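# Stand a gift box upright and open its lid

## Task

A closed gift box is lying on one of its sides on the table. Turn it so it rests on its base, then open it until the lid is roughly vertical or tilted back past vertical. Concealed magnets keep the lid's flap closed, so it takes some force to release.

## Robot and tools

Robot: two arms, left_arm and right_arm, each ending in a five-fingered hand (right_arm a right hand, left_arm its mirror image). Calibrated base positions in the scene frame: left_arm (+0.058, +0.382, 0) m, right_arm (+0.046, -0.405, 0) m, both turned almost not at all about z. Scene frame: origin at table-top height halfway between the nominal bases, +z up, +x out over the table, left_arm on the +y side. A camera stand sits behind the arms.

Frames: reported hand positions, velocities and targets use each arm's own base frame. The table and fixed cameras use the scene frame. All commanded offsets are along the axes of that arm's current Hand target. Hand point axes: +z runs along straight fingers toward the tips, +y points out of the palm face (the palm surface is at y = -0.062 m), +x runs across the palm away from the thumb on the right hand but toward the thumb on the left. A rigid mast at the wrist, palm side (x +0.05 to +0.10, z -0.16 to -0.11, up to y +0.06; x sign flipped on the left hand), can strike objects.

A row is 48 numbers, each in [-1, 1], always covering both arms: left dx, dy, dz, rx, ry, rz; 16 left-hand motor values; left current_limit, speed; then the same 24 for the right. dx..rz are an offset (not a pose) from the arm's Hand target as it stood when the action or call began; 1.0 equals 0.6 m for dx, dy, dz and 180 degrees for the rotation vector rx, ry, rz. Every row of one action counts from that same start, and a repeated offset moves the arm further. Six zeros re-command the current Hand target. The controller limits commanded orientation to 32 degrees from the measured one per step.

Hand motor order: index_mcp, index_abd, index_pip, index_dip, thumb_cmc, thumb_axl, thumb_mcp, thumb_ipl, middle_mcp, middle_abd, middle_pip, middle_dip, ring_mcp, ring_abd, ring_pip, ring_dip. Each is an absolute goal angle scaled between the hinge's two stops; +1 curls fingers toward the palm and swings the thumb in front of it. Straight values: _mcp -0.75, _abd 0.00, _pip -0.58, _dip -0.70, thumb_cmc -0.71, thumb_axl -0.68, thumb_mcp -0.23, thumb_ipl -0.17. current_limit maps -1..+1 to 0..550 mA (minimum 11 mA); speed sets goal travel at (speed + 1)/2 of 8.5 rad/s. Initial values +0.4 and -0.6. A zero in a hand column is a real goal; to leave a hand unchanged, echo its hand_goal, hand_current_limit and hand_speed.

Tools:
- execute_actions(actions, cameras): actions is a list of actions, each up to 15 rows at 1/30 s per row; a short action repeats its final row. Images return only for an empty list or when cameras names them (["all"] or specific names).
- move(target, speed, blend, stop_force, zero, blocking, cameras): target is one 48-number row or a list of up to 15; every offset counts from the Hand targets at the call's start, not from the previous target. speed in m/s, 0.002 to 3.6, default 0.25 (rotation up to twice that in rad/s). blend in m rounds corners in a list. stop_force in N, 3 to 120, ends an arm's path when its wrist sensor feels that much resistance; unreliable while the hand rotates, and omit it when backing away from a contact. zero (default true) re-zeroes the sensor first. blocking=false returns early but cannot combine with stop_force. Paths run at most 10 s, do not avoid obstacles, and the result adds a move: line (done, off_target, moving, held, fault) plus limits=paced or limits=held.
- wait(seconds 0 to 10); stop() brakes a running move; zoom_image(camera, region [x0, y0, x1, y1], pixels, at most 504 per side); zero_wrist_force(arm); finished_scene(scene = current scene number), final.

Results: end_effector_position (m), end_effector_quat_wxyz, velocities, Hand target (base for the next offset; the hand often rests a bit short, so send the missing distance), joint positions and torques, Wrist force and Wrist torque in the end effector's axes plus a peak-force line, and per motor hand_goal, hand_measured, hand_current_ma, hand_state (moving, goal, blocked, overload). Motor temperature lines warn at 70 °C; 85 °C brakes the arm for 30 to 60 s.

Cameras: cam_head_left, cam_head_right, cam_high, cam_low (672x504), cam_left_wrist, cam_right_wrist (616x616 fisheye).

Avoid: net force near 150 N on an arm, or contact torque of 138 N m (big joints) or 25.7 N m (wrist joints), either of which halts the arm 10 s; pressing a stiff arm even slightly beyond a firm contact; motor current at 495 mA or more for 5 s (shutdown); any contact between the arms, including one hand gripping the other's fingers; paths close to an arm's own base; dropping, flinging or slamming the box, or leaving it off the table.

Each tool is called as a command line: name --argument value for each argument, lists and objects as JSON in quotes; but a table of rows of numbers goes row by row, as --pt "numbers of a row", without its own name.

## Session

execute_actions --actions '[]'

Scene clock: 0.00 s.
left_arm: end_effector_position=(+0.4063, +0.0850, +0.2300) hand_goal=(-0.754, +0.000, -0.576, -0.696, -0.714, -0.678, -0.226, -0.168, -0.754, +0.000, -0.576, -0.696, -0.754, +0.000, -0.576, -0.696) hand_measured=(-0.754, +0.000, -0.576, -0.696, -0.714, -0.678, -0.226, -0.168, -0.754, +0.000, -0.576, -0.696, -0.754, +0.000, -0.576, -0.696) hand_current_ma=(+0, +0, +0, +0, +0, +0, +0, +0, +0, +0, +0, +0, +0, +0, +0, +0) hand_state=(overload, goal, goal, goal, goal, goal, goal, goal, goal, goal, goal, goal, goal, goal, goal, goal) hand_current_limit=0.40 hand_speed=-0.60 end_effector_quat_wxyz=(+0.000, +0.000, +1.000, +0.000) | right_arm: end_effector_position=(+0.4063, -0.0850, +0.2300) hand_goal=(-0.754, +0.000, -0.576, -0.696, -0.714, -0.678, -0.226, -0.168, -0.754, +0.000, -0.576, -0.696, -0.754, +0.000, -0.576, -0.696) hand_measured=(-0.754, +0.000, -0.576, -0.696, -0.714, -0.678, -0.226, -0.168, -0.754, +0.000, -0.576, -0.696, -0.754, +0.000, -0.576, -0.696) hand_current_ma=(+0, +0, +0, +0, +0, +0, +0, +0, +0, +0, +0, +0, +0, +0, +0, +0) hand_state=(goal, goal, goal, goal, goal, goal, goal, goal, goal, goal, goal, goal, goal, goal, goal, goal) hand_current_limit=0.40 hand_speed=-0.60 end_effector_quat_wxyz=(+0.000, +1.000, +0.000, +0.000)
Joint positions: left_arm=[3.458 -1.419 -2.042 -1.252 1.571 -1.255] | right_arm=[-0.316 -1.723 2.042 -1.89 -1.571 1.255]
Joint velocities: within noise
Joint torques (N m): no reading
Motor temperatures (°C): left_arm=[33 39 35 39 38 41] | right_arm=[34 35 34 39 44 41]
Wrist force (N): no reading
Wrist torque (N m): no reading
Wrist force, peak (N): no reading
Hand target: left_arm +0.4063, +0.0850, +0.2300; +0.000, +0.000, +1.000, +0.000 | right_arm +0.4063, -0.0850, +0.2300; +0.000, +1.000, +0.000, +0.000

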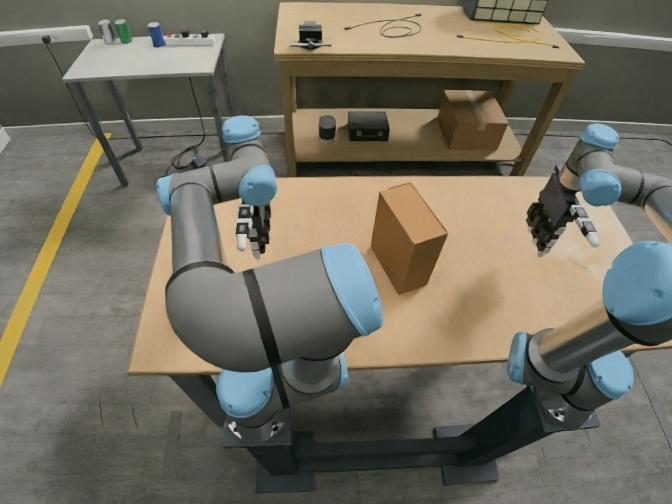

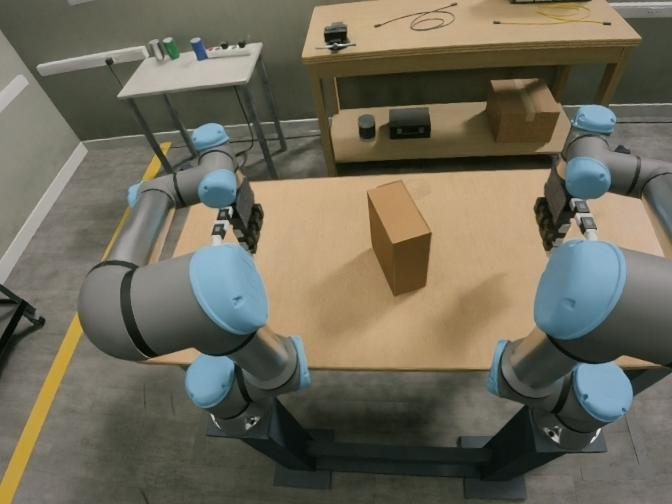

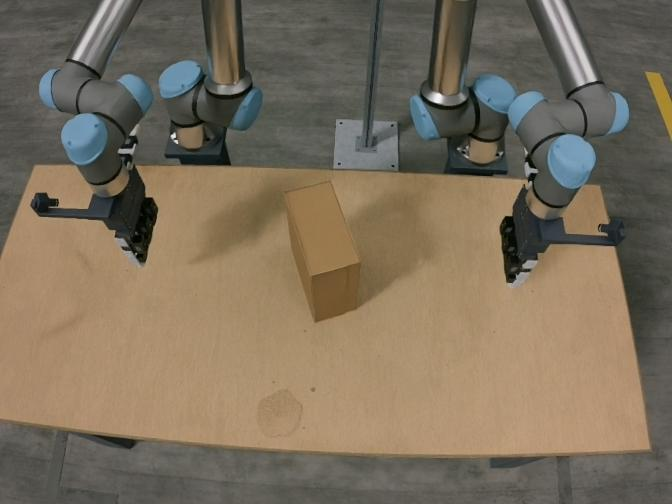

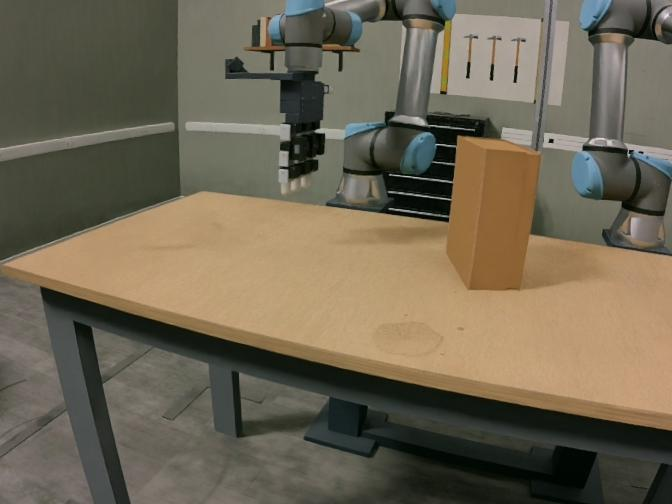

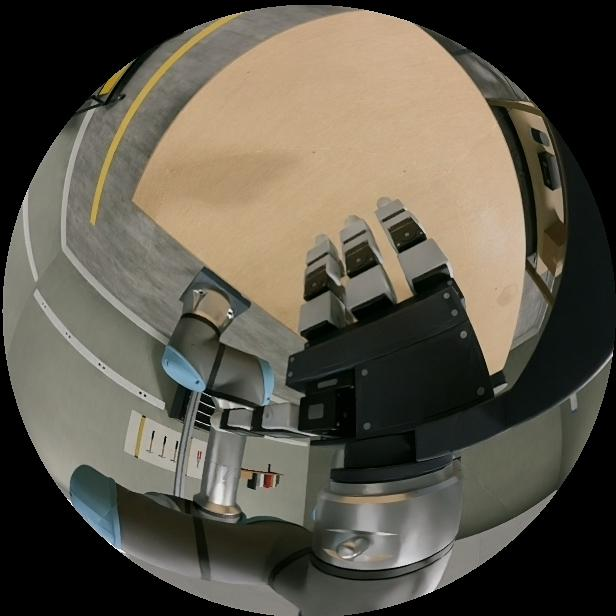

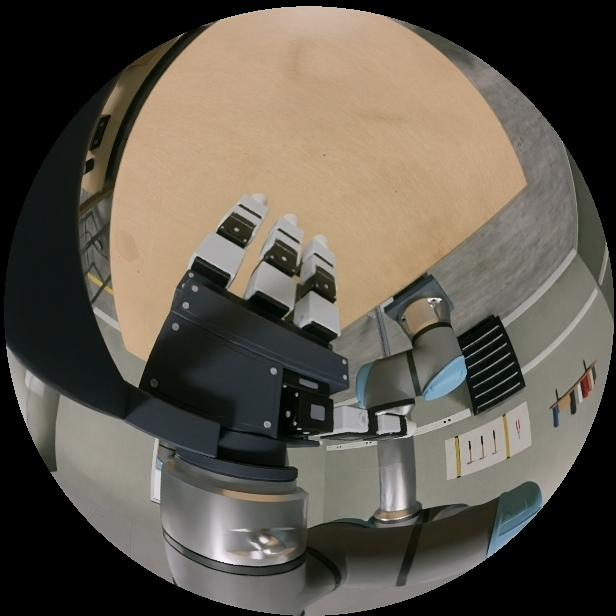

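zoom_image --camera "cam_low" --region '[430, 120, 560, 300]'

zoom_image --camera "cam_high" --region '[270, 170, 370, 330]'

zoom_image --camera "cam_head_right" --region '[350, 170, 450, 300]'

zoom_image --camera "cam_head_left" --region '[355, 170, 460, 300]'

Scaled by 2.800 from the camera's 672x504 image, which has a finer 960x720 frame.

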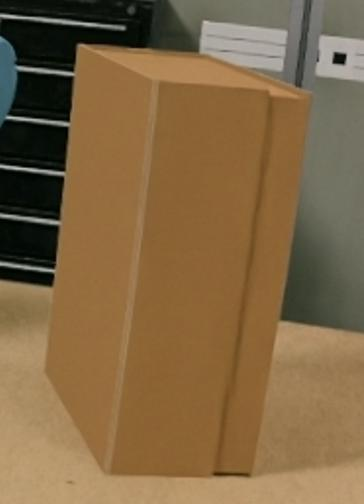

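Scaled by 3.150 from the camera's 672x504 image, which has a finer 960x720 frame.

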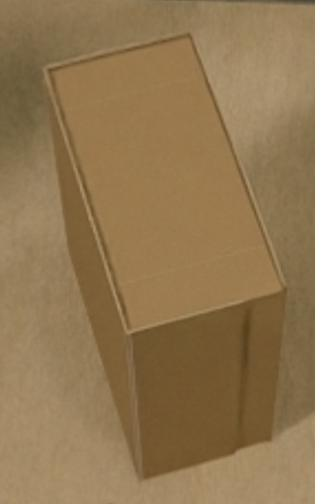

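Scaled by 3.877 from the camera's 672x504 image, which has a finer 960x720 frame.

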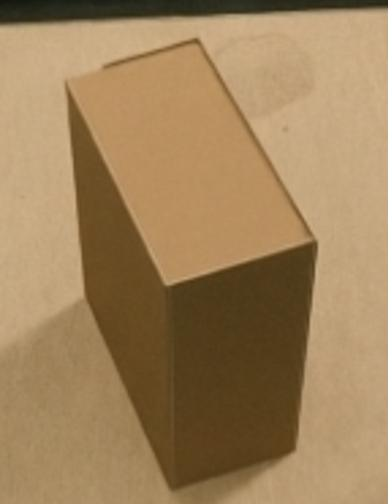

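Scaled by 3.877 from the camera's 672x504 image, which has a finer 960x720 frame.

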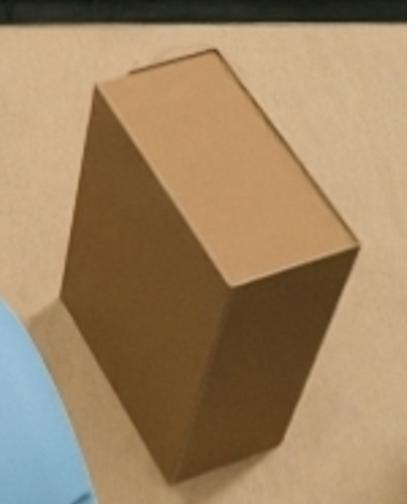

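move --target '[-0.388,-0.66,-0.118,0,0,0.391,-0.754,0,-0.576,-0.696,-0.714,-0.678,-0.226,-0.168,-1,0,-0.576,-0.696,0,0,-0.576,-0.696,0.4,-0.6,-0.412,-0.653,-0.118,0,0,0.384,0,0,-0.576,-0.696,-0.714,-0.678,-0.226,-0.168,-1,0,-0.576,-0.696,0,0,-0.576,-0.696,0.4,-0.6]' --speed 0.3 --cameras '["cam_high","cam_head_left","cam_low"]'

Scene clock: 45.33 s.
left_arm: end_effector_position=(+0.6391, -0.3109, +0.3008) hand_goal=(-0.754, +0.000, -0.576, -0.696, -0.714, -0.678, -0.226, -0.168, -1.000, +0.000, -0.576, -0.696, +0.000, +0.000, -0.576, -0.696) hand_measured=(-0.754, +0.000, -0.576, -0.696, -0.714, -0.678, -0.224, -0.168, -0.990, -0.004, -0.574, -0.696, -0.016, +0.000, -0.576, -0.696) hand_current_ma=(+0, +0, +0, +0, +0, +1, +2, +0, +17, -3, +1, +0, -31, +0, +0, +0) hand_state=(overload, goal, goal, goal, goal, goal, goal, goal, goal, goal, goal, goal, goal, goal, goal, goal) hand_current_limit=0.40 hand_speed=-0.60 end_effector_quat_wxyz=(+0.000, +0.576, +0.817, +0.000) | right_arm: end_effector_position=(+0.1591, +0.3067, +0.3008) hand_goal=(+0.000, +0.000, -0.576, -0.696, -0.714, -0.678, -0.226, -0.168, -1.000, +0.000, -0.576, -0.696, +0.000, +0.000, -0.576, -0.696) hand_measured=(-0.014, +0.000, -0.576, -0.696, -0.714, -0.678, -0.224, -0.168, -0.988, +0.000, -0.576, -0.696, -0.014, +0.000, -0.576, -0.696) hand_current_ma=(-6, +0, +0, +0, +0, +0, +0, +0, +4, +0, +0, +0, -6, +0, +0, +0) hand_state=(goal, goal, goal, goal, goal, goal, goal, goal, goal, goal, goal, goal, goal, goal, goal, goal) hand_current_limit=0.40 hand_speed=-0.60 end_effector_quat_wxyz=(+0.000, +0.824, -0.567, +0.000)
Joint positions: left_arm=[2.774 -1.975 -1.225 -1.512 1.571 -0.71] | right_arm=[0.569 -1.837 1.945 -1.679 -1.571 3.346]
Joint torques (N m): left_arm=[-15.53 36.19 31.5 1.23 -2.18 1.35] | right_arm=[8.14 -2.62 -30.16 -0.99 -2.25 2.42]
Wrist force (N): left_arm=[0.7 -0.2 -0.3] | right_arm=[0.1 0.4 -0.3]
Wrist torque (N m): left_arm=[0.08 0.00 -0.03] | right_arm=[0.13 -0.06 -0.04]
Wrist force, peak (N): left_arm=[0.5 0.9 0.4] | right_arm=[-0.8 0.9 0.0]
Hand target: left_arm +0.6391, -0.3110, +0.3008; +0.000, +0.576, +0.817, +0.000 | right_arm +0.1591, +0.3068, +0.3008; +0.000, +0.824, -0.567, +0.000
Off the commanded pose: left_arm 0.000 m, 0 deg | right_arm 0.000 m, 0 deg.
move: done
Images, in order (width x height): cam_head_left 672x504, cam_high 672x504, cam_low 672x504.

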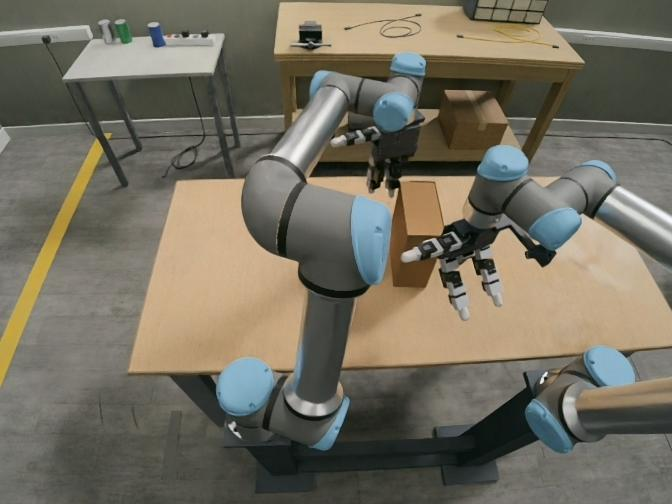

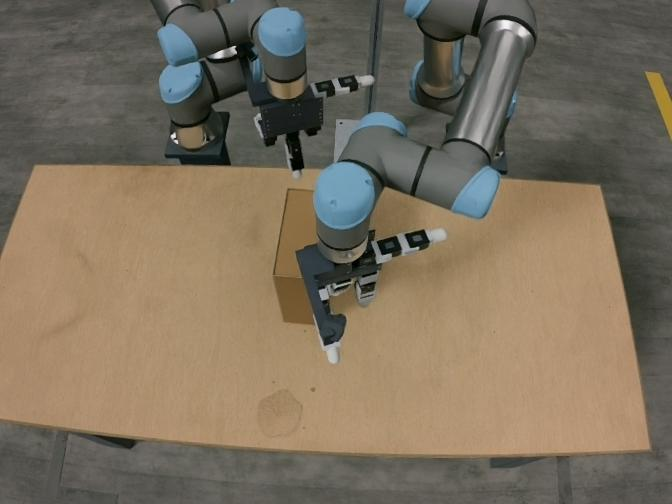

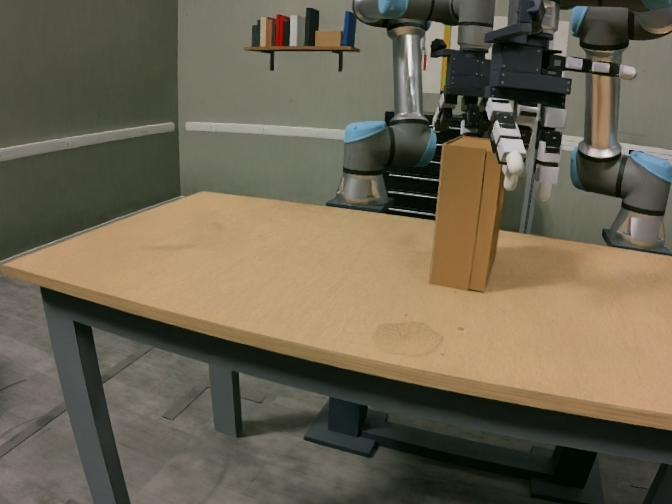

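zoom_image --camera "cam_high" --region '[250, 160, 370, 340]'

zoom_image --camera "cam_low" --region '[400, 100, 560, 310]'

zoom_image --camera "cam_head_left" --region '[360, 160, 500, 320]'

Scaled by 2.800 from the camera's 672x504 image, which has a finer 960x720 frame.

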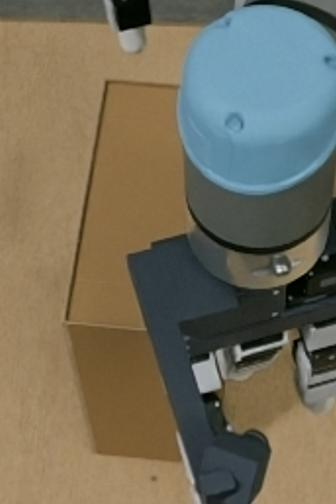

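Scaled by 2.400 from the camera's 672x504 image, which has a finer 960x720 frame.

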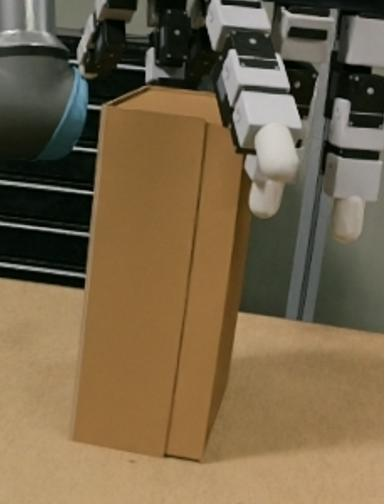

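Scaled by 3.150 from the camera's 672x504 image, which has a finer 960x720 frame.

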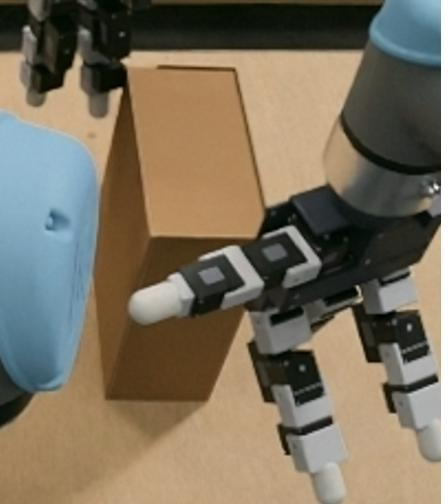

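move --pt "-0.024 0.0675 0 0 0 0.125 -0.754 0 -0.576 -0.696 -0.714 -0.678 -0.226 -0.168 -1 0 -0.576 -0.696 0 0 -0.576 -0.696 0.4 -0.6 -0.113 -0.0567 0 0 0 0.125 0 0 -0.576 -0.696 -0.714 -0.678 -0.226 -0.168 -1 0 -0.576 -0.696 0 0 -0.576 -0.696 0.4 -0.6" --pt "-0.2147 -0.0082 0 0 0 0.125 -0.754 0 -0.576 -0.696 -0.714 -0.678 -0.226 -0.168 -1 0 -0.576 -0.696 0 0 -0.576 -0.696 0.4 -0.6 -0.113 -0.0567 0 0 0 0.125 0 0 -0.576 -0.696 -0.714 -0.678 -0.226 -0.168 -1 0 -0.576 -0.696 0 0 -0.576 -0.696 0.4 -0.6" --speed 0.2 --blend 0.01 --cameras '["cam_high","cam_head_left","cam_low"]'

zoom_image --camera "cam_high" --region '[230, 160, 350, 340]'

zoom_image --camera "cam_low" --region '[400, 100, 560, 310]'

zoom_image --camera "cam_head_left" --region '[360, 160, 500, 320]'

Scene clock: 62.50 s.
left_arm: end_effector_position=(+0.6777, -0.4339, +0.3008) hand_goal=(-0.754, +0.000, -0.576, -0.696, -0.714, -0.678, -0.226, -0.168, -1.000, +0.000, -0.576, -0.696, +0.000, +0.000, -0.576, -0.696) hand_measured=(-0.754, +0.000, -0.576, -0.696, -0.714, -0.678, -0.224, -0.168, -0.990, -0.002, -0.574, -0.696, -0.016, +0.000, -0.576, -0.696) hand_current_ma=(+0, +0, +0, +0, +0, +1, +2, +0, +15, -2, +1, +0, -31, +0, +0, +0) hand_state=(overload, goal, goal, goal, goal, goal, goal, goal, goal, goal, goal, goal, goal, goal, goal, goal) hand_current_limit=0.40 hand_speed=-0.60 end_effector_quat_wxyz=(+0.000, +0.725, +0.689, +0.000) | right_arm: end_effector_position=(+0.1667, +0.3823, +0.3008) hand_goal=(+0.000, +0.000, -0.576, -0.696, -0.714, -0.678, -0.226, -0.168, -1.000, +0.000, -0.576, -0.696, +0.000, +0.000, -0.576, -0.696) hand_measured=(-0.014, +0.000, -0.576, -0.696, -0.714, -0.678, -0.224, -0.168, -0.988, +0.000, -0.576, -0.696, -0.014, +0.000, -0.576, -0.696) hand_current_ma=(-6, +0, +0, +0, +0, +0, +0, +0, +4, +0, +0, +0, -6, +0, +0, +0) hand_state=(goal, goal, goal, goal, goal, goal, goal, goal, goal, goal, goal, goal, goal, goal, goal, goal) hand_current_limit=0.40 hand_speed=-0.60 end_effector_quat_wxyz=(+0.000, +0.697, -0.717, +0.000)
Joint positions: left_arm=[2.669 -2.174 -0.921 -1.617 1.571 -0.422] | right_arm=[0.648 -1.743 1.873 -1.701 -1.571 3.818]
Joint torques (N m): left_arm=[-15.36 44.65 32.67 1.46 2.59 -1.15] | right_arm=[9.41 -8.07 -31.04 -4.07 -2.48 1.95]
Wrist force (N): left_arm=[-0.1 0.0 -0.3] | right_arm=[0.6 0.5 -0.2]
Wrist torque (N m): left_arm=[0.12 -0.02 0.07] | right_arm=[0.17 -0.14 -0.02]
Wrist force, peak (N): left_arm=[1.6 0.2 -0.5] | right_arm=[0.4 0.5 -0.7]
Hand target: left_arm +0.6777, -0.4340, +0.3008; +0.000, +0.725, +0.689, +0.000 | right_arm +0.1667, +0.3823, +0.3008; +0.000, +0.697, -0.717, +0.000
Off the commanded pose: left_arm 0.000 m, 0 deg | right_arm 0.000 m, 0 deg.
move: done
Images, in order (width x height): cam_head_left 672x504, cam_high 672x504, cam_low 672x504.

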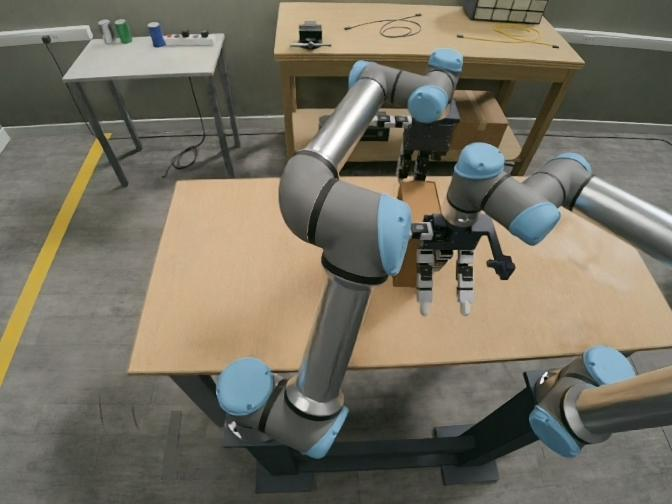

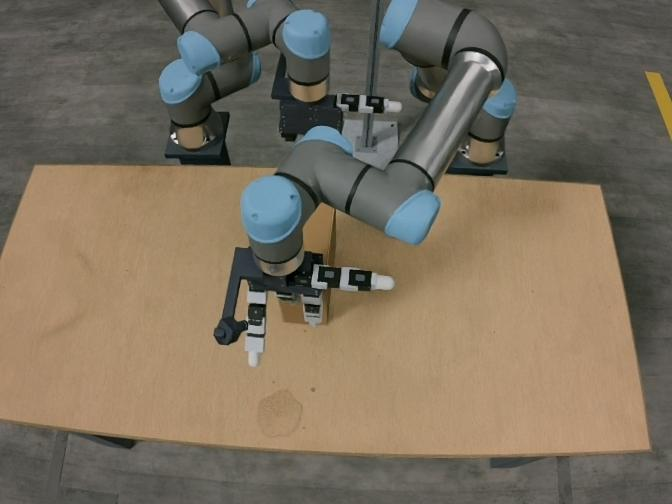

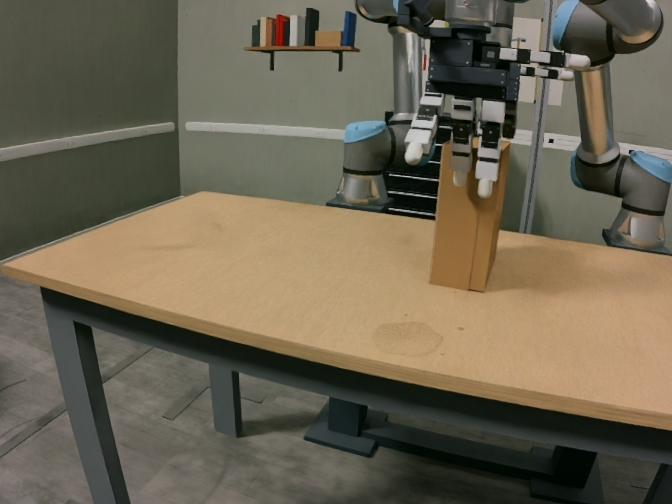

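Scaled by 2.800 from the camera's 672x504 image, which has a finer 960x720 frame.

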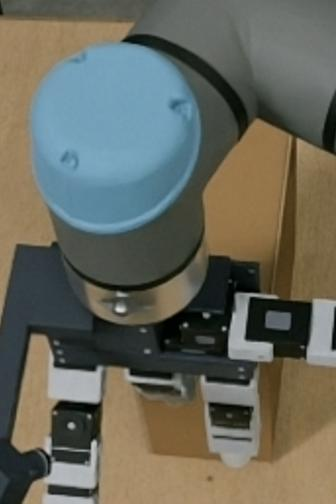

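Scaled by 2.400 from the camera's 672x504 image, which has a finer 960x720 frame.

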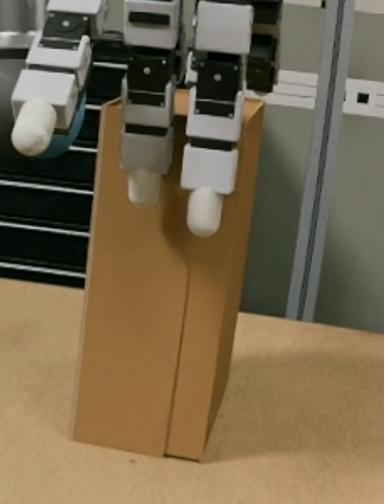

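Scaled by 3.150 from the camera's 672x504 image, which has a finer 960x720 frame.

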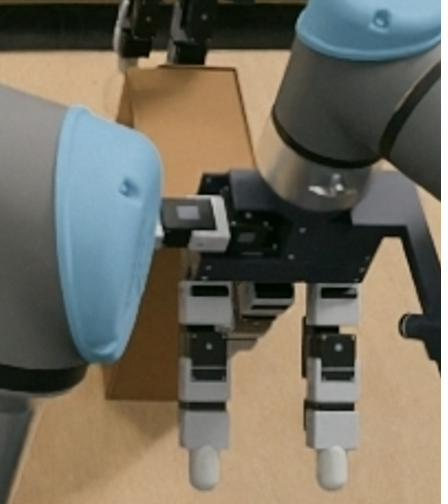

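move --target '[0,-0.08,0,0,0,0,-0.754,0,-0.576,-0.696,-0.714,-0.678,-0.226,-0.168,-1,0,-0.576,-0.696,0,0,-0.576,-0.696,0.4,-0.6,0,-0.08,0,0,0,0,0,0,-0.576,-0.696,-0.714,-0.678,-0.226,-0.168,-1,0,-0.576,-0.696,0,0,-0.576,-0.696,0.4,-0.6]' --speed 0.05 --cameras '["cam_head_left","cam_low","cam_head_right"]'

zoom_image --camera "cam_low" --region '[400, 100, 560, 310]'

zoom_image --camera "cam_head_right" --region '[350, 140, 500, 320]'

Scene clock: 67.33 s.
left_arm: end_effector_position=(+0.6299, -0.4316, +0.3008) hand_goal=(-0.754, +0.000, -0.576, -0.696, -0.714, -0.678, -0.226, -0.168, -1.000, +0.000, -0.576, -0.696, +0.000, +0.000, -0.576, -0.696) hand_measured=(-0.754, +0.000, -0.576, -0.696, -0.714, -0.678, -0.224, -0.168, -0.866, -0.002, -0.536, -0.696, -0.016, +0.000, -0.576, -0.696) hand_current_ma=(+0, +0, +0, +0, +0, +1, +2, +0, +385, -2, +94, +0, -30, +0, +0, +0) hand_state=(overload, goal, goal, goal, goal, goal, goal, goal, blocked, goal, blocked, goal, goal, goal, goal, goal) hand_current_limit=0.40 hand_speed=-0.60 end_effector_quat_wxyz=(+0.000, +0.725, +0.689, +0.000) | right_arm: end_effector_position=(+0.2146, +0.3809, +0.3008) hand_goal=(+0.000, +0.000, -0.576, -0.696, -0.714, -0.678, -0.226, -0.168, -1.000, +0.000, -0.576, -0.696, +0.000, +0.000, -0.576, -0.696) hand_measured=(-0.014, +0.000, -0.576, -0.696, -0.714, -0.678, -0.224, -0.168, -0.874, +0.002, -0.524, -0.696, -0.014, +0.000, -0.576, -0.696) hand_current_ma=(-6, +0, +0, +0, +0, +0, +0, +0, +305, +0, +52, +0, -6, +0, +0, +0) hand_state=(goal, goal, goal, goal, goal, goal, goal, goal, blocked, goal, blocked, goal, goal, goal, goal, goal) hand_current_limit=0.40 hand_speed=-0.60 end_effector_quat_wxyz=(+0.000, +0.697, -0.717, +0.000)
Joint positions: left_arm=[2.64 -2.064 -1.094 -1.555 1.571 -0.451] | right_arm=[0.581 -1.672 1.812 -1.711 -1.571 3.751]
Joint torques (N m): left_arm=[-18.5 53.56 10.58 1.6 0.94 -1.02] | right_arm=[-12.73 -7.64 -31.91 -6.01 -0.53 -1.84]
Wrist force (N): left_arm=[-0.1 9.3 -4.3] | right_arm=[0.0 10.8 -4.2]
Wrist torque (N m): left_arm=[0.01 -0.11 -0.04] | right_arm=[0.08 -0.01 0.37]
Wrist force, peak (N): left_arm=[0.0 9.7 -4.7] | right_arm=[-0.5 11.2 -4.1]
Hand target: left_arm +0.6298, -0.4316, +0.3008; +0.000, +0.725, +0.689, +0.000 | right_arm +0.2147, +0.3809, +0.3008; +0.000, +0.697, -0.717, +0.000
Off the commanded pose: left_arm 0.000 m, 0 deg | right_arm 0.000 m, 0 deg.
move: done
Images, in order (width x height): cam_head_left 672x504, cam_head_right 672x504, cam_low 672x504.

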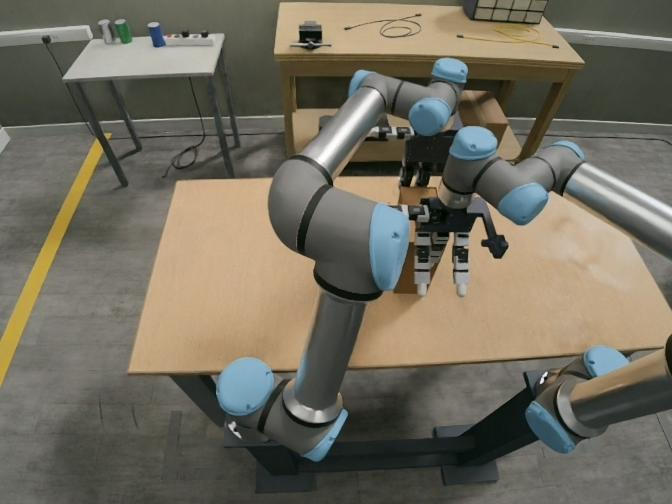

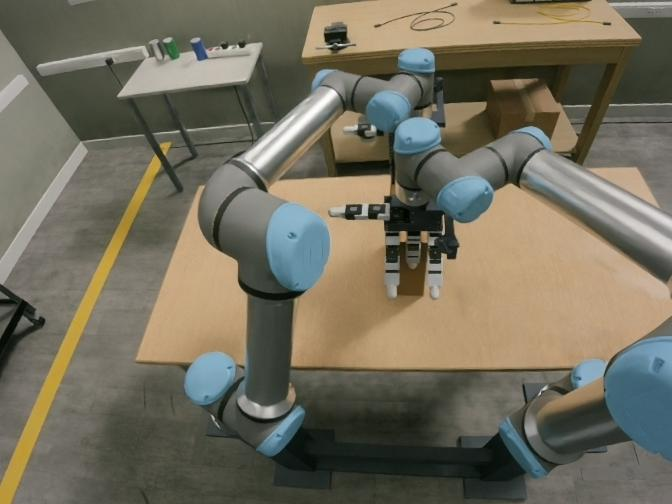

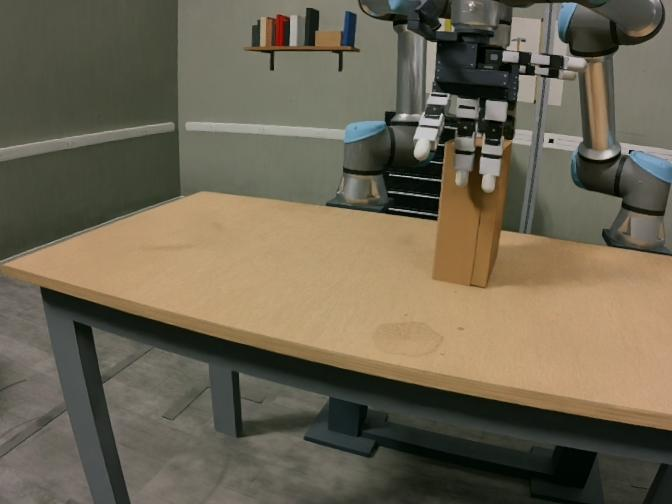

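Scaled by 2.400 from the camera's 672x504 image, which has a finer 960x720 frame.

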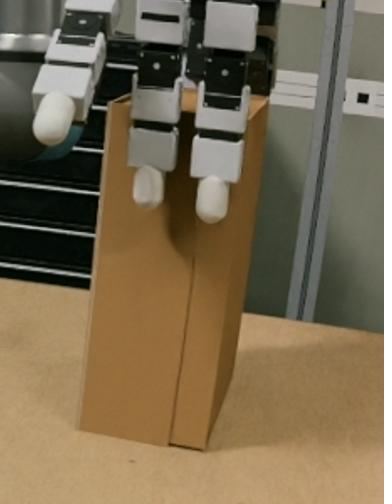

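Scaled by 2.800 from the camera's 672x504 image, which has a finer 960x720 frame.

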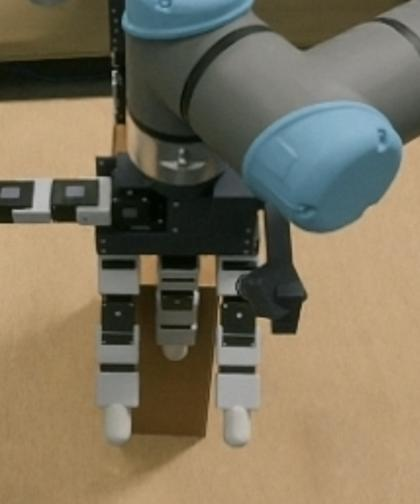

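move --pt "0.087 0 -0.0105 0 0 0 -0.754 0 -0.576 -0.696 -0.714 -0.678 -0.226 -0.168 -1 0 -0.576 -0.696 0 0 -0.576 -0.696 0.4 -0.6 -0.087 0 -0.0105 0 0 0 0 0 -0.576 -0.696 -0.714 -0.678 -0.226 -0.168 -1 0 -0.576 -0.696 0 0 -0.576 -0.696 0.4 -0.6" --pt "0.1737 0 0.0018 0 0 0 -0.754 0 -0.576 -0.696 -0.714 -0.678 -0.226 -0.168 -1 0 -0.576 -0.696 0 0 -0.576 -0.696 0.4 -0.6 -0.1737 0 0.0018 0 0 0 0 0 -0.576 -0.696 -0.714 -0.678 -0.226 -0.168 -1 0 -0.576 -0.696 0 0 -0.576 -0.696 0.4 -0.6" --pt "0.2542 0 0.0362 0 0 0 -0.754 0 -0.576 -0.696 -0.714 -0.678 -0.226 -0.168 -1 0 -0.576 -0.696 0 0 -0.576 -0.696 0.4 -0.6 -0.2542 0 0.0362 0 0 0 0 0 -0.576 -0.696 -0.714 -0.678 -0.226 -0.168 -1 0 -0.576 -0.696 0 0 -0.576 -0.696 0.4 -0.6" --pt "0.3232 0 0.0903 0 0 0 -0.754 0 -0.576 -0.696 -0.714 -0.678 -0.226 -0.168 -1 0 -0.576 -0.696 0 0 -0.576 -0.696 0.4 -0.6 -0.3232 0 0.0903 0 0 0 0 0 -0.576 -0.696 -0.714 -0.678 -0.226 -0.168 -1 0 -0.576 -0.696 0 0 -0.576 -0.696 0.4 -0.6" --pt "0.3758 0 0.1603 0 0 0 -0.754 0 -0.576 -0.696 -0.714 -0.678 -0.226 -0.168 -1 0 -0.576 -0.696 0 0 -0.576 -0.696 0.4 -0.6 -0.3758 0 0.1603 0 0 0 0 0 -0.576 -0.696 -0.714 -0.678 -0.226 -0.168 -1 0 -0.576 -0.696 0 0 -0.576 -0.696 0.4 -0.6" --pt "0.4083 0 0.2417 0 0 0 -0.754 0 -0.576 -0.696 -0.714 -0.678 -0.226 -0.168 -1 0 -0.576 -0.696 0 0 -0.576 -0.696 0.4 -0.6 -0.4083 0 0.2417 0 0 0 0 0 -0.576 -0.696 -0.714 -0.678 -0.226 -0.168 -1 0 -0.576 -0.696 0 0 -0.576 -0.696 0.4 -0.6" --speed 0.08 --blend 0.02 --cameras '["cam_head_left","cam_low","cam_high"]'

zoom_image --camera "cam_low" --region '[400, 100, 640, 310]'

Scene clock: 92.97 s.
left_arm: end_effector_position=(+0.6421, -0.1869, +0.1559) hand_goal=(-0.754, +0.000, -0.576, -0.696, -0.714, -0.678, -0.226, -0.168, -1.000, +0.000, -0.576, -0.696, +0.000, +0.000, -0.576, -0.696) hand_measured=(-0.752, +0.000, -0.576, -0.696, -0.714, -0.678, -0.224, -0.168, -0.890, +0.062, -0.502, -0.696, -0.014, +0.000, -0.576, -0.696) hand_current_ma=(+0, +0, +0, +0, +0, +1, +3, +0, +385, +144, +219, +0, -24, +0, +0, +0) hand_state=(overload, goal, goal, goal, goal, goal, goal, goal, blocked, blocked, blocked, goal, goal, goal, goal, goal) hand_current_limit=0.40 hand_speed=-0.60 end_effector_quat_wxyz=(+0.000, +0.725, +0.689, +0.000) | right_arm: end_effector_position=(+0.2216, +0.6257, +0.1558) hand_goal=(+0.000, +0.000, -0.576, -0.696, -0.714, -0.678, -0.226, -0.168, -1.000, +0.000, -0.576, -0.696, +0.000, +0.000, -0.576, -0.696) hand_measured=(-0.014, +0.000, -0.576, -0.696, -0.714, -0.678, -0.224, -0.168, -0.898, +0.066, -0.456, -0.696, -0.014, +0.000, -0.576, -0.696) hand_current_ma=(-5, +0, +0, +0, +0, +0, +0, +0, +205, +65, +243, +0, -6, +0, +0, +0) hand_state=(goal, goal, goal, goal, goal, goal, goal, goal, blocked, blocked, blocked, goal, goal, goal, goal, goal) hand_current_limit=0.40 hand_speed=-0.60 end_effector_quat_wxyz=(+0.000, +0.697, -0.717, +0.000)
Joint positions: left_arm=[3.015 -1.882 -1.741 -1.089 1.571 -0.077] | right_arm=[0.901 -1.082 1.481 -1.969 -1.571 4.07]
Joint torques (N m): left_arm=[12.17 30.19 9.7 2.8 -2.13 1.37] | right_arm=[4.86 -36.23 -31.46 -5.06 -3.09 1.89]
Wrist force (N): left_arm=[0.6 5.6 0.2] | right_arm=[0.2 6.4 0.2]
Wrist torque (N m): left_arm=[-0.28 -0.03 -0.20] | right_arm=[-0.25 0.04 0.13]
Wrist force, peak (N): left_arm=[20.1 31.9 -50.0] | right_arm=[-20.3 66.2 -102.1]
Hand target: left_arm +0.6421, -0.1869, +0.1558; +0.000, +0.725, +0.689, +0.000 | right_arm +0.2216, +0.6258, +0.1558; +0.000, +0.697, -0.717, +0.000
Off the commanded pose: left_arm 0.000 m, 0 deg | right_arm 0.000 m, 0 deg.
move: done
Images, in order (width x height): cam_head_left 672x504, cam_high 672x504, cam_low 672x504.

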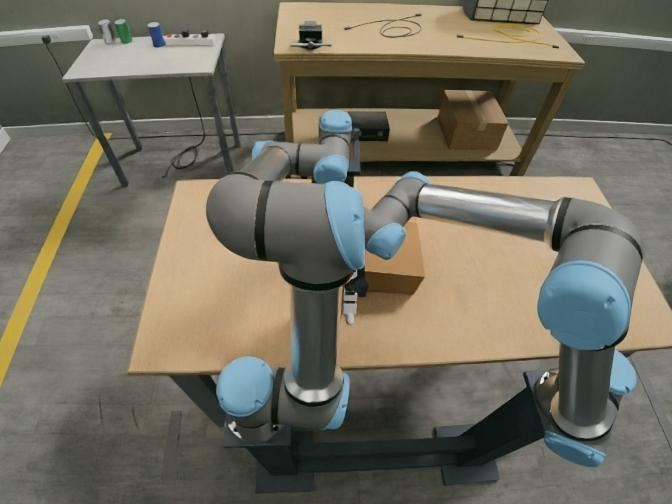

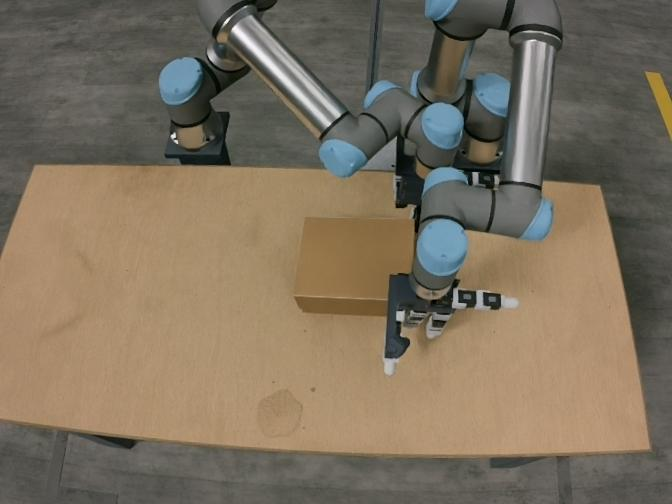

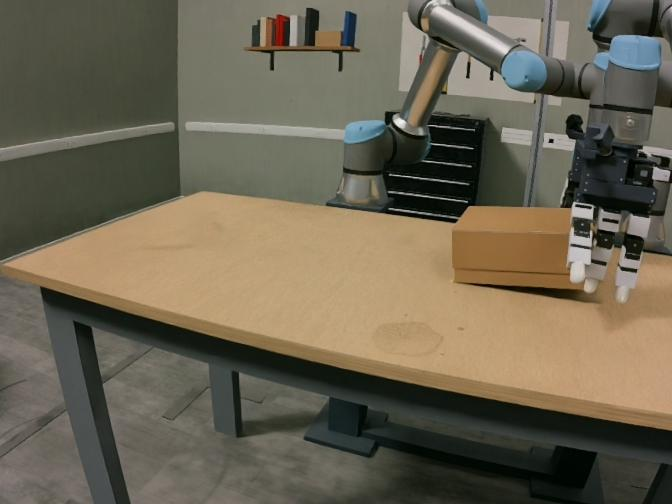

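Scaled by 2.100 from the camera's 672x504 image, which has a finer 960x720 frame.

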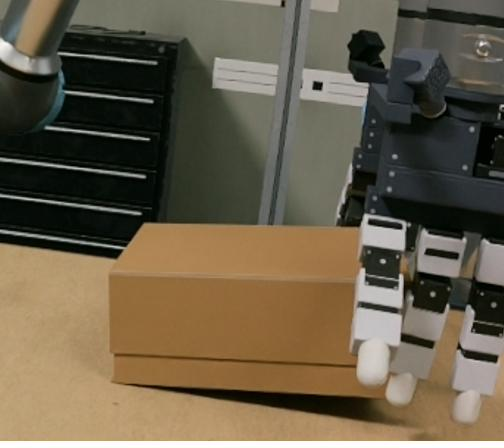

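move --pt "0 0 0.02 0 0 0 -0.754 0 -0.576 -0.696 -0.714 -0.678 -0.226 -0.168 -1 0 -0.576 -0.696 0 0 -0.576 -0.696 0.4 -0.6 0 0 0.02 0 0 0 0 0 -0.576 -0.696 -0.714 -0.678 -0.226 -0.168 -1 0 -0.576 -0.696 0 0 -0.576 -0.696 0.4 -0.6" --pt "0 0.1 0.02 0 0 0 -0.754 0 -0.576 -0.696 -0.714 -0.678 -0.226 -0.168 -1 0 -0.576 -0.696 0 0 -0.576 -0.696 0.4 -0.6 0 0.1 0.02 0 0 0 0 0 -0.576 -0.696 -0.714 -0.678 -0.226 -0.168 -1 0 -0.576 -0.696 0 0 -0.576 -0.696 0.4 -0.6" --speed 0.05 --cameras '["cam_head_left","cam_head_right","cam_low","cam_high"]'

zoom_image --camera "cam_low" --region '[400, 100, 640, 310]'

zoom_image --camera "cam_high" --region '[270, 190, 450, 340]'

Scene clock: 101.33 s.
left_arm: end_effector_position=(+0.7019, -0.1899, +0.1438) hand_goal=(-0.754, +0.000, -0.576, -0.696, -0.714, -0.678, -0.226, -0.168, -1.000, +0.000, -0.576, -0.696, +0.000, +0.000, -0.576, -0.696) hand_measured=(-0.752, +0.000, -0.576, -0.696, -0.714, -0.678, -0.224, -0.168, -0.990, +0.002, -0.572, -0.696, -0.014, +0.000, -0.576, -0.696) hand_current_ma=(+0, +0, +0, +0, +0, +1, +3, +0, +16, +2, +5, +0, -24, +0, +0, +0) hand_state=(overload, goal, goal, goal, goal, goal, goal, goal, goal, goal, goal, goal, goal, goal, goal, goal) hand_current_limit=0.40 hand_speed=-0.60 end_effector_quat_wxyz=(+0.000, +0.725, +0.689, +0.000) | right_arm: end_effector_position=(+0.1617, +0.6275, +0.1438) hand_goal=(+0.000, +0.000, -0.576, -0.696, -0.714, -0.678, -0.226, -0.168, -1.000, +0.000, -0.576, -0.696, +0.000, +0.000, -0.576, -0.696) hand_measured=(-0.014, +0.000, -0.576, -0.696, -0.714, -0.678, -0.224, -0.168, -0.988, +0.002, -0.570, -0.696, -0.014, +0.000, -0.576, -0.696) hand_current_ma=(-5, +0, +0, +0, +0, +0, +0, +0, +4, +0, +1, +0, -6, +0, +0, +0) hand_state=(goal, goal, goal, goal, goal, goal, goal, goal, goal, goal, goal, goal, goal, goal, goal, goal) hand_current_limit=0.40 hand_speed=-0.60 end_effector_quat_wxyz=(+0.000, +0.697, -0.717, +0.000)
Joint positions: left_arm=[3.022 -2.019 -1.577 -1.116 1.571 -0.069] | right_arm=[0.977 -1.121 1.575 -2.025 -1.571 4.147]
Joint torques (N m): left_arm=[13.06 36.85 31.03 1.39 -1.05 1.37] | right_arm=[7.12 -52.84 -13.71 -4.35 1.58 1.96]
Wrist force (N): left_arm=[0.2 -0.2 -0.4] | right_arm=[0.4 0.5 0.1]
Wrist torque (N m): left_arm=[0.11 0.04 -0.10] | right_arm=[0.09 -0.11 -0.03]
Wrist force, peak (N): left_arm=[1.1 6.1 -0.2] | right_arm=[-0.1 7.0 -0.3]
Hand target: left_arm +0.7020, -0.1899, +0.1438; +0.000, +0.725, +0.689, +0.000 | right_arm +0.1616, +0.6275, +0.1438; +0.000, +0.697, -0.717, +0.000
Off the commanded pose: left_arm 0.000 m, 0 deg | right_arm 0.000 m, 0 deg.
move: done
Images, in order (width x height): cam_head_left 672x504, cam_head_right 672x504, cam_high 672x504, cam_low 672x504.

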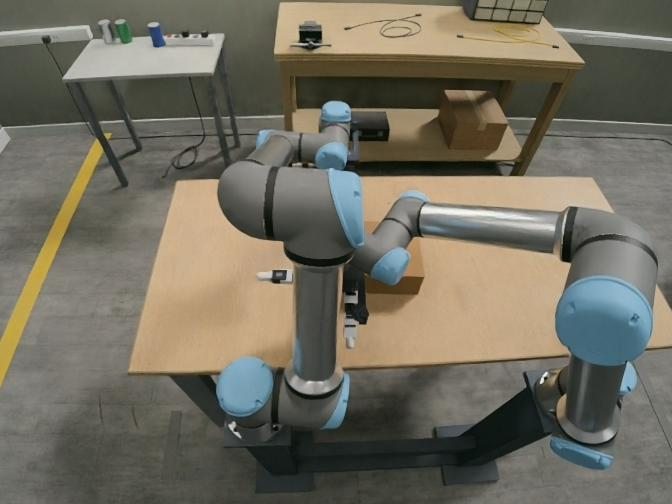

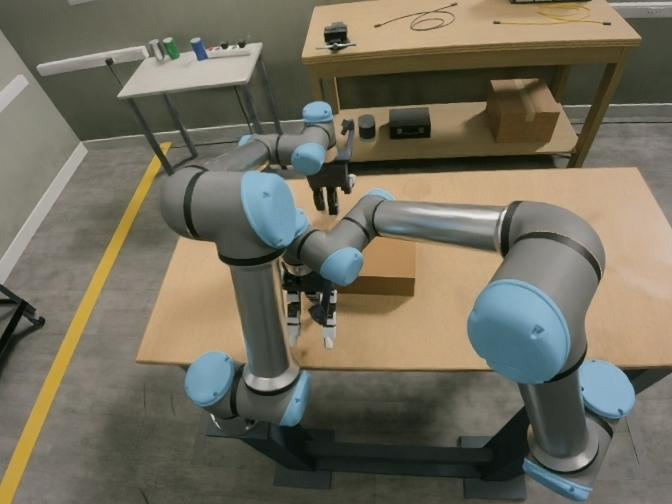

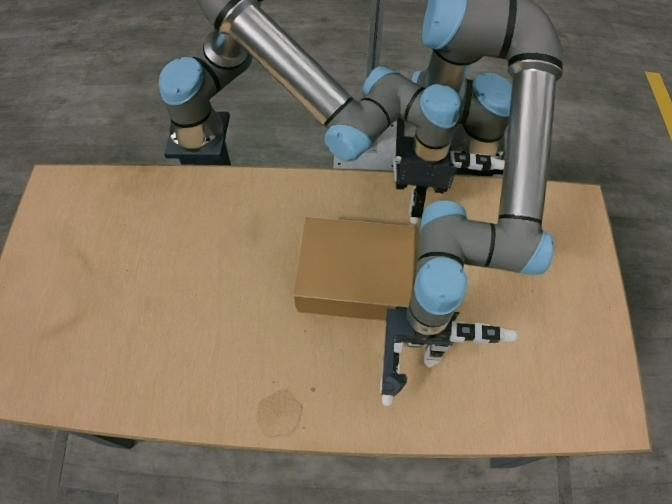

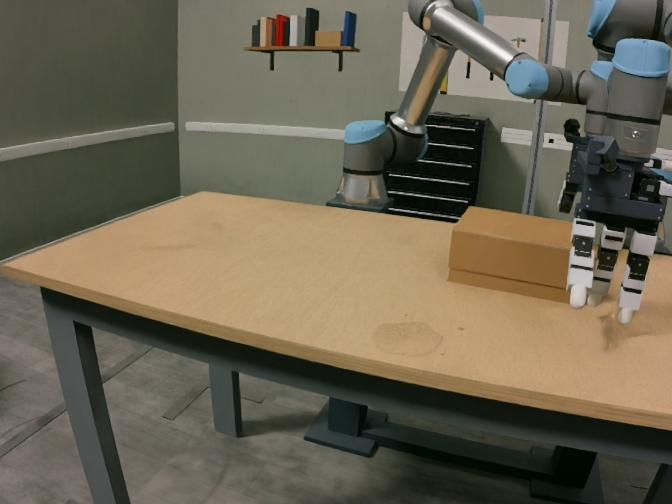

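Scaled by 2.100 from the camera's 672x504 image, which has a finer 960x720 frame.

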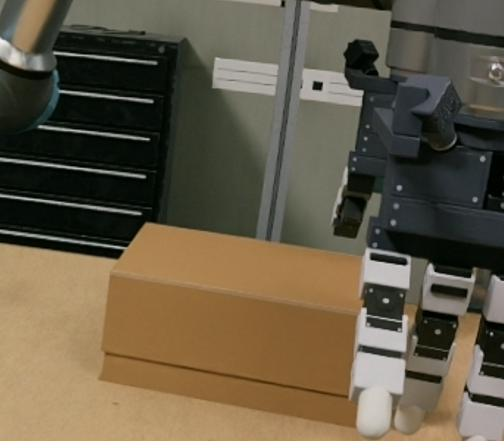

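Scaled by 2.800 from the camera's 672x504 image, which has a finer 960x720 frame.

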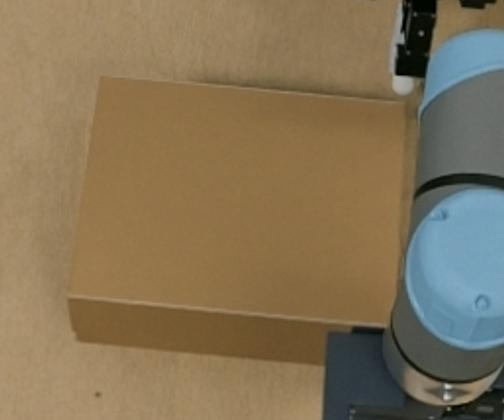

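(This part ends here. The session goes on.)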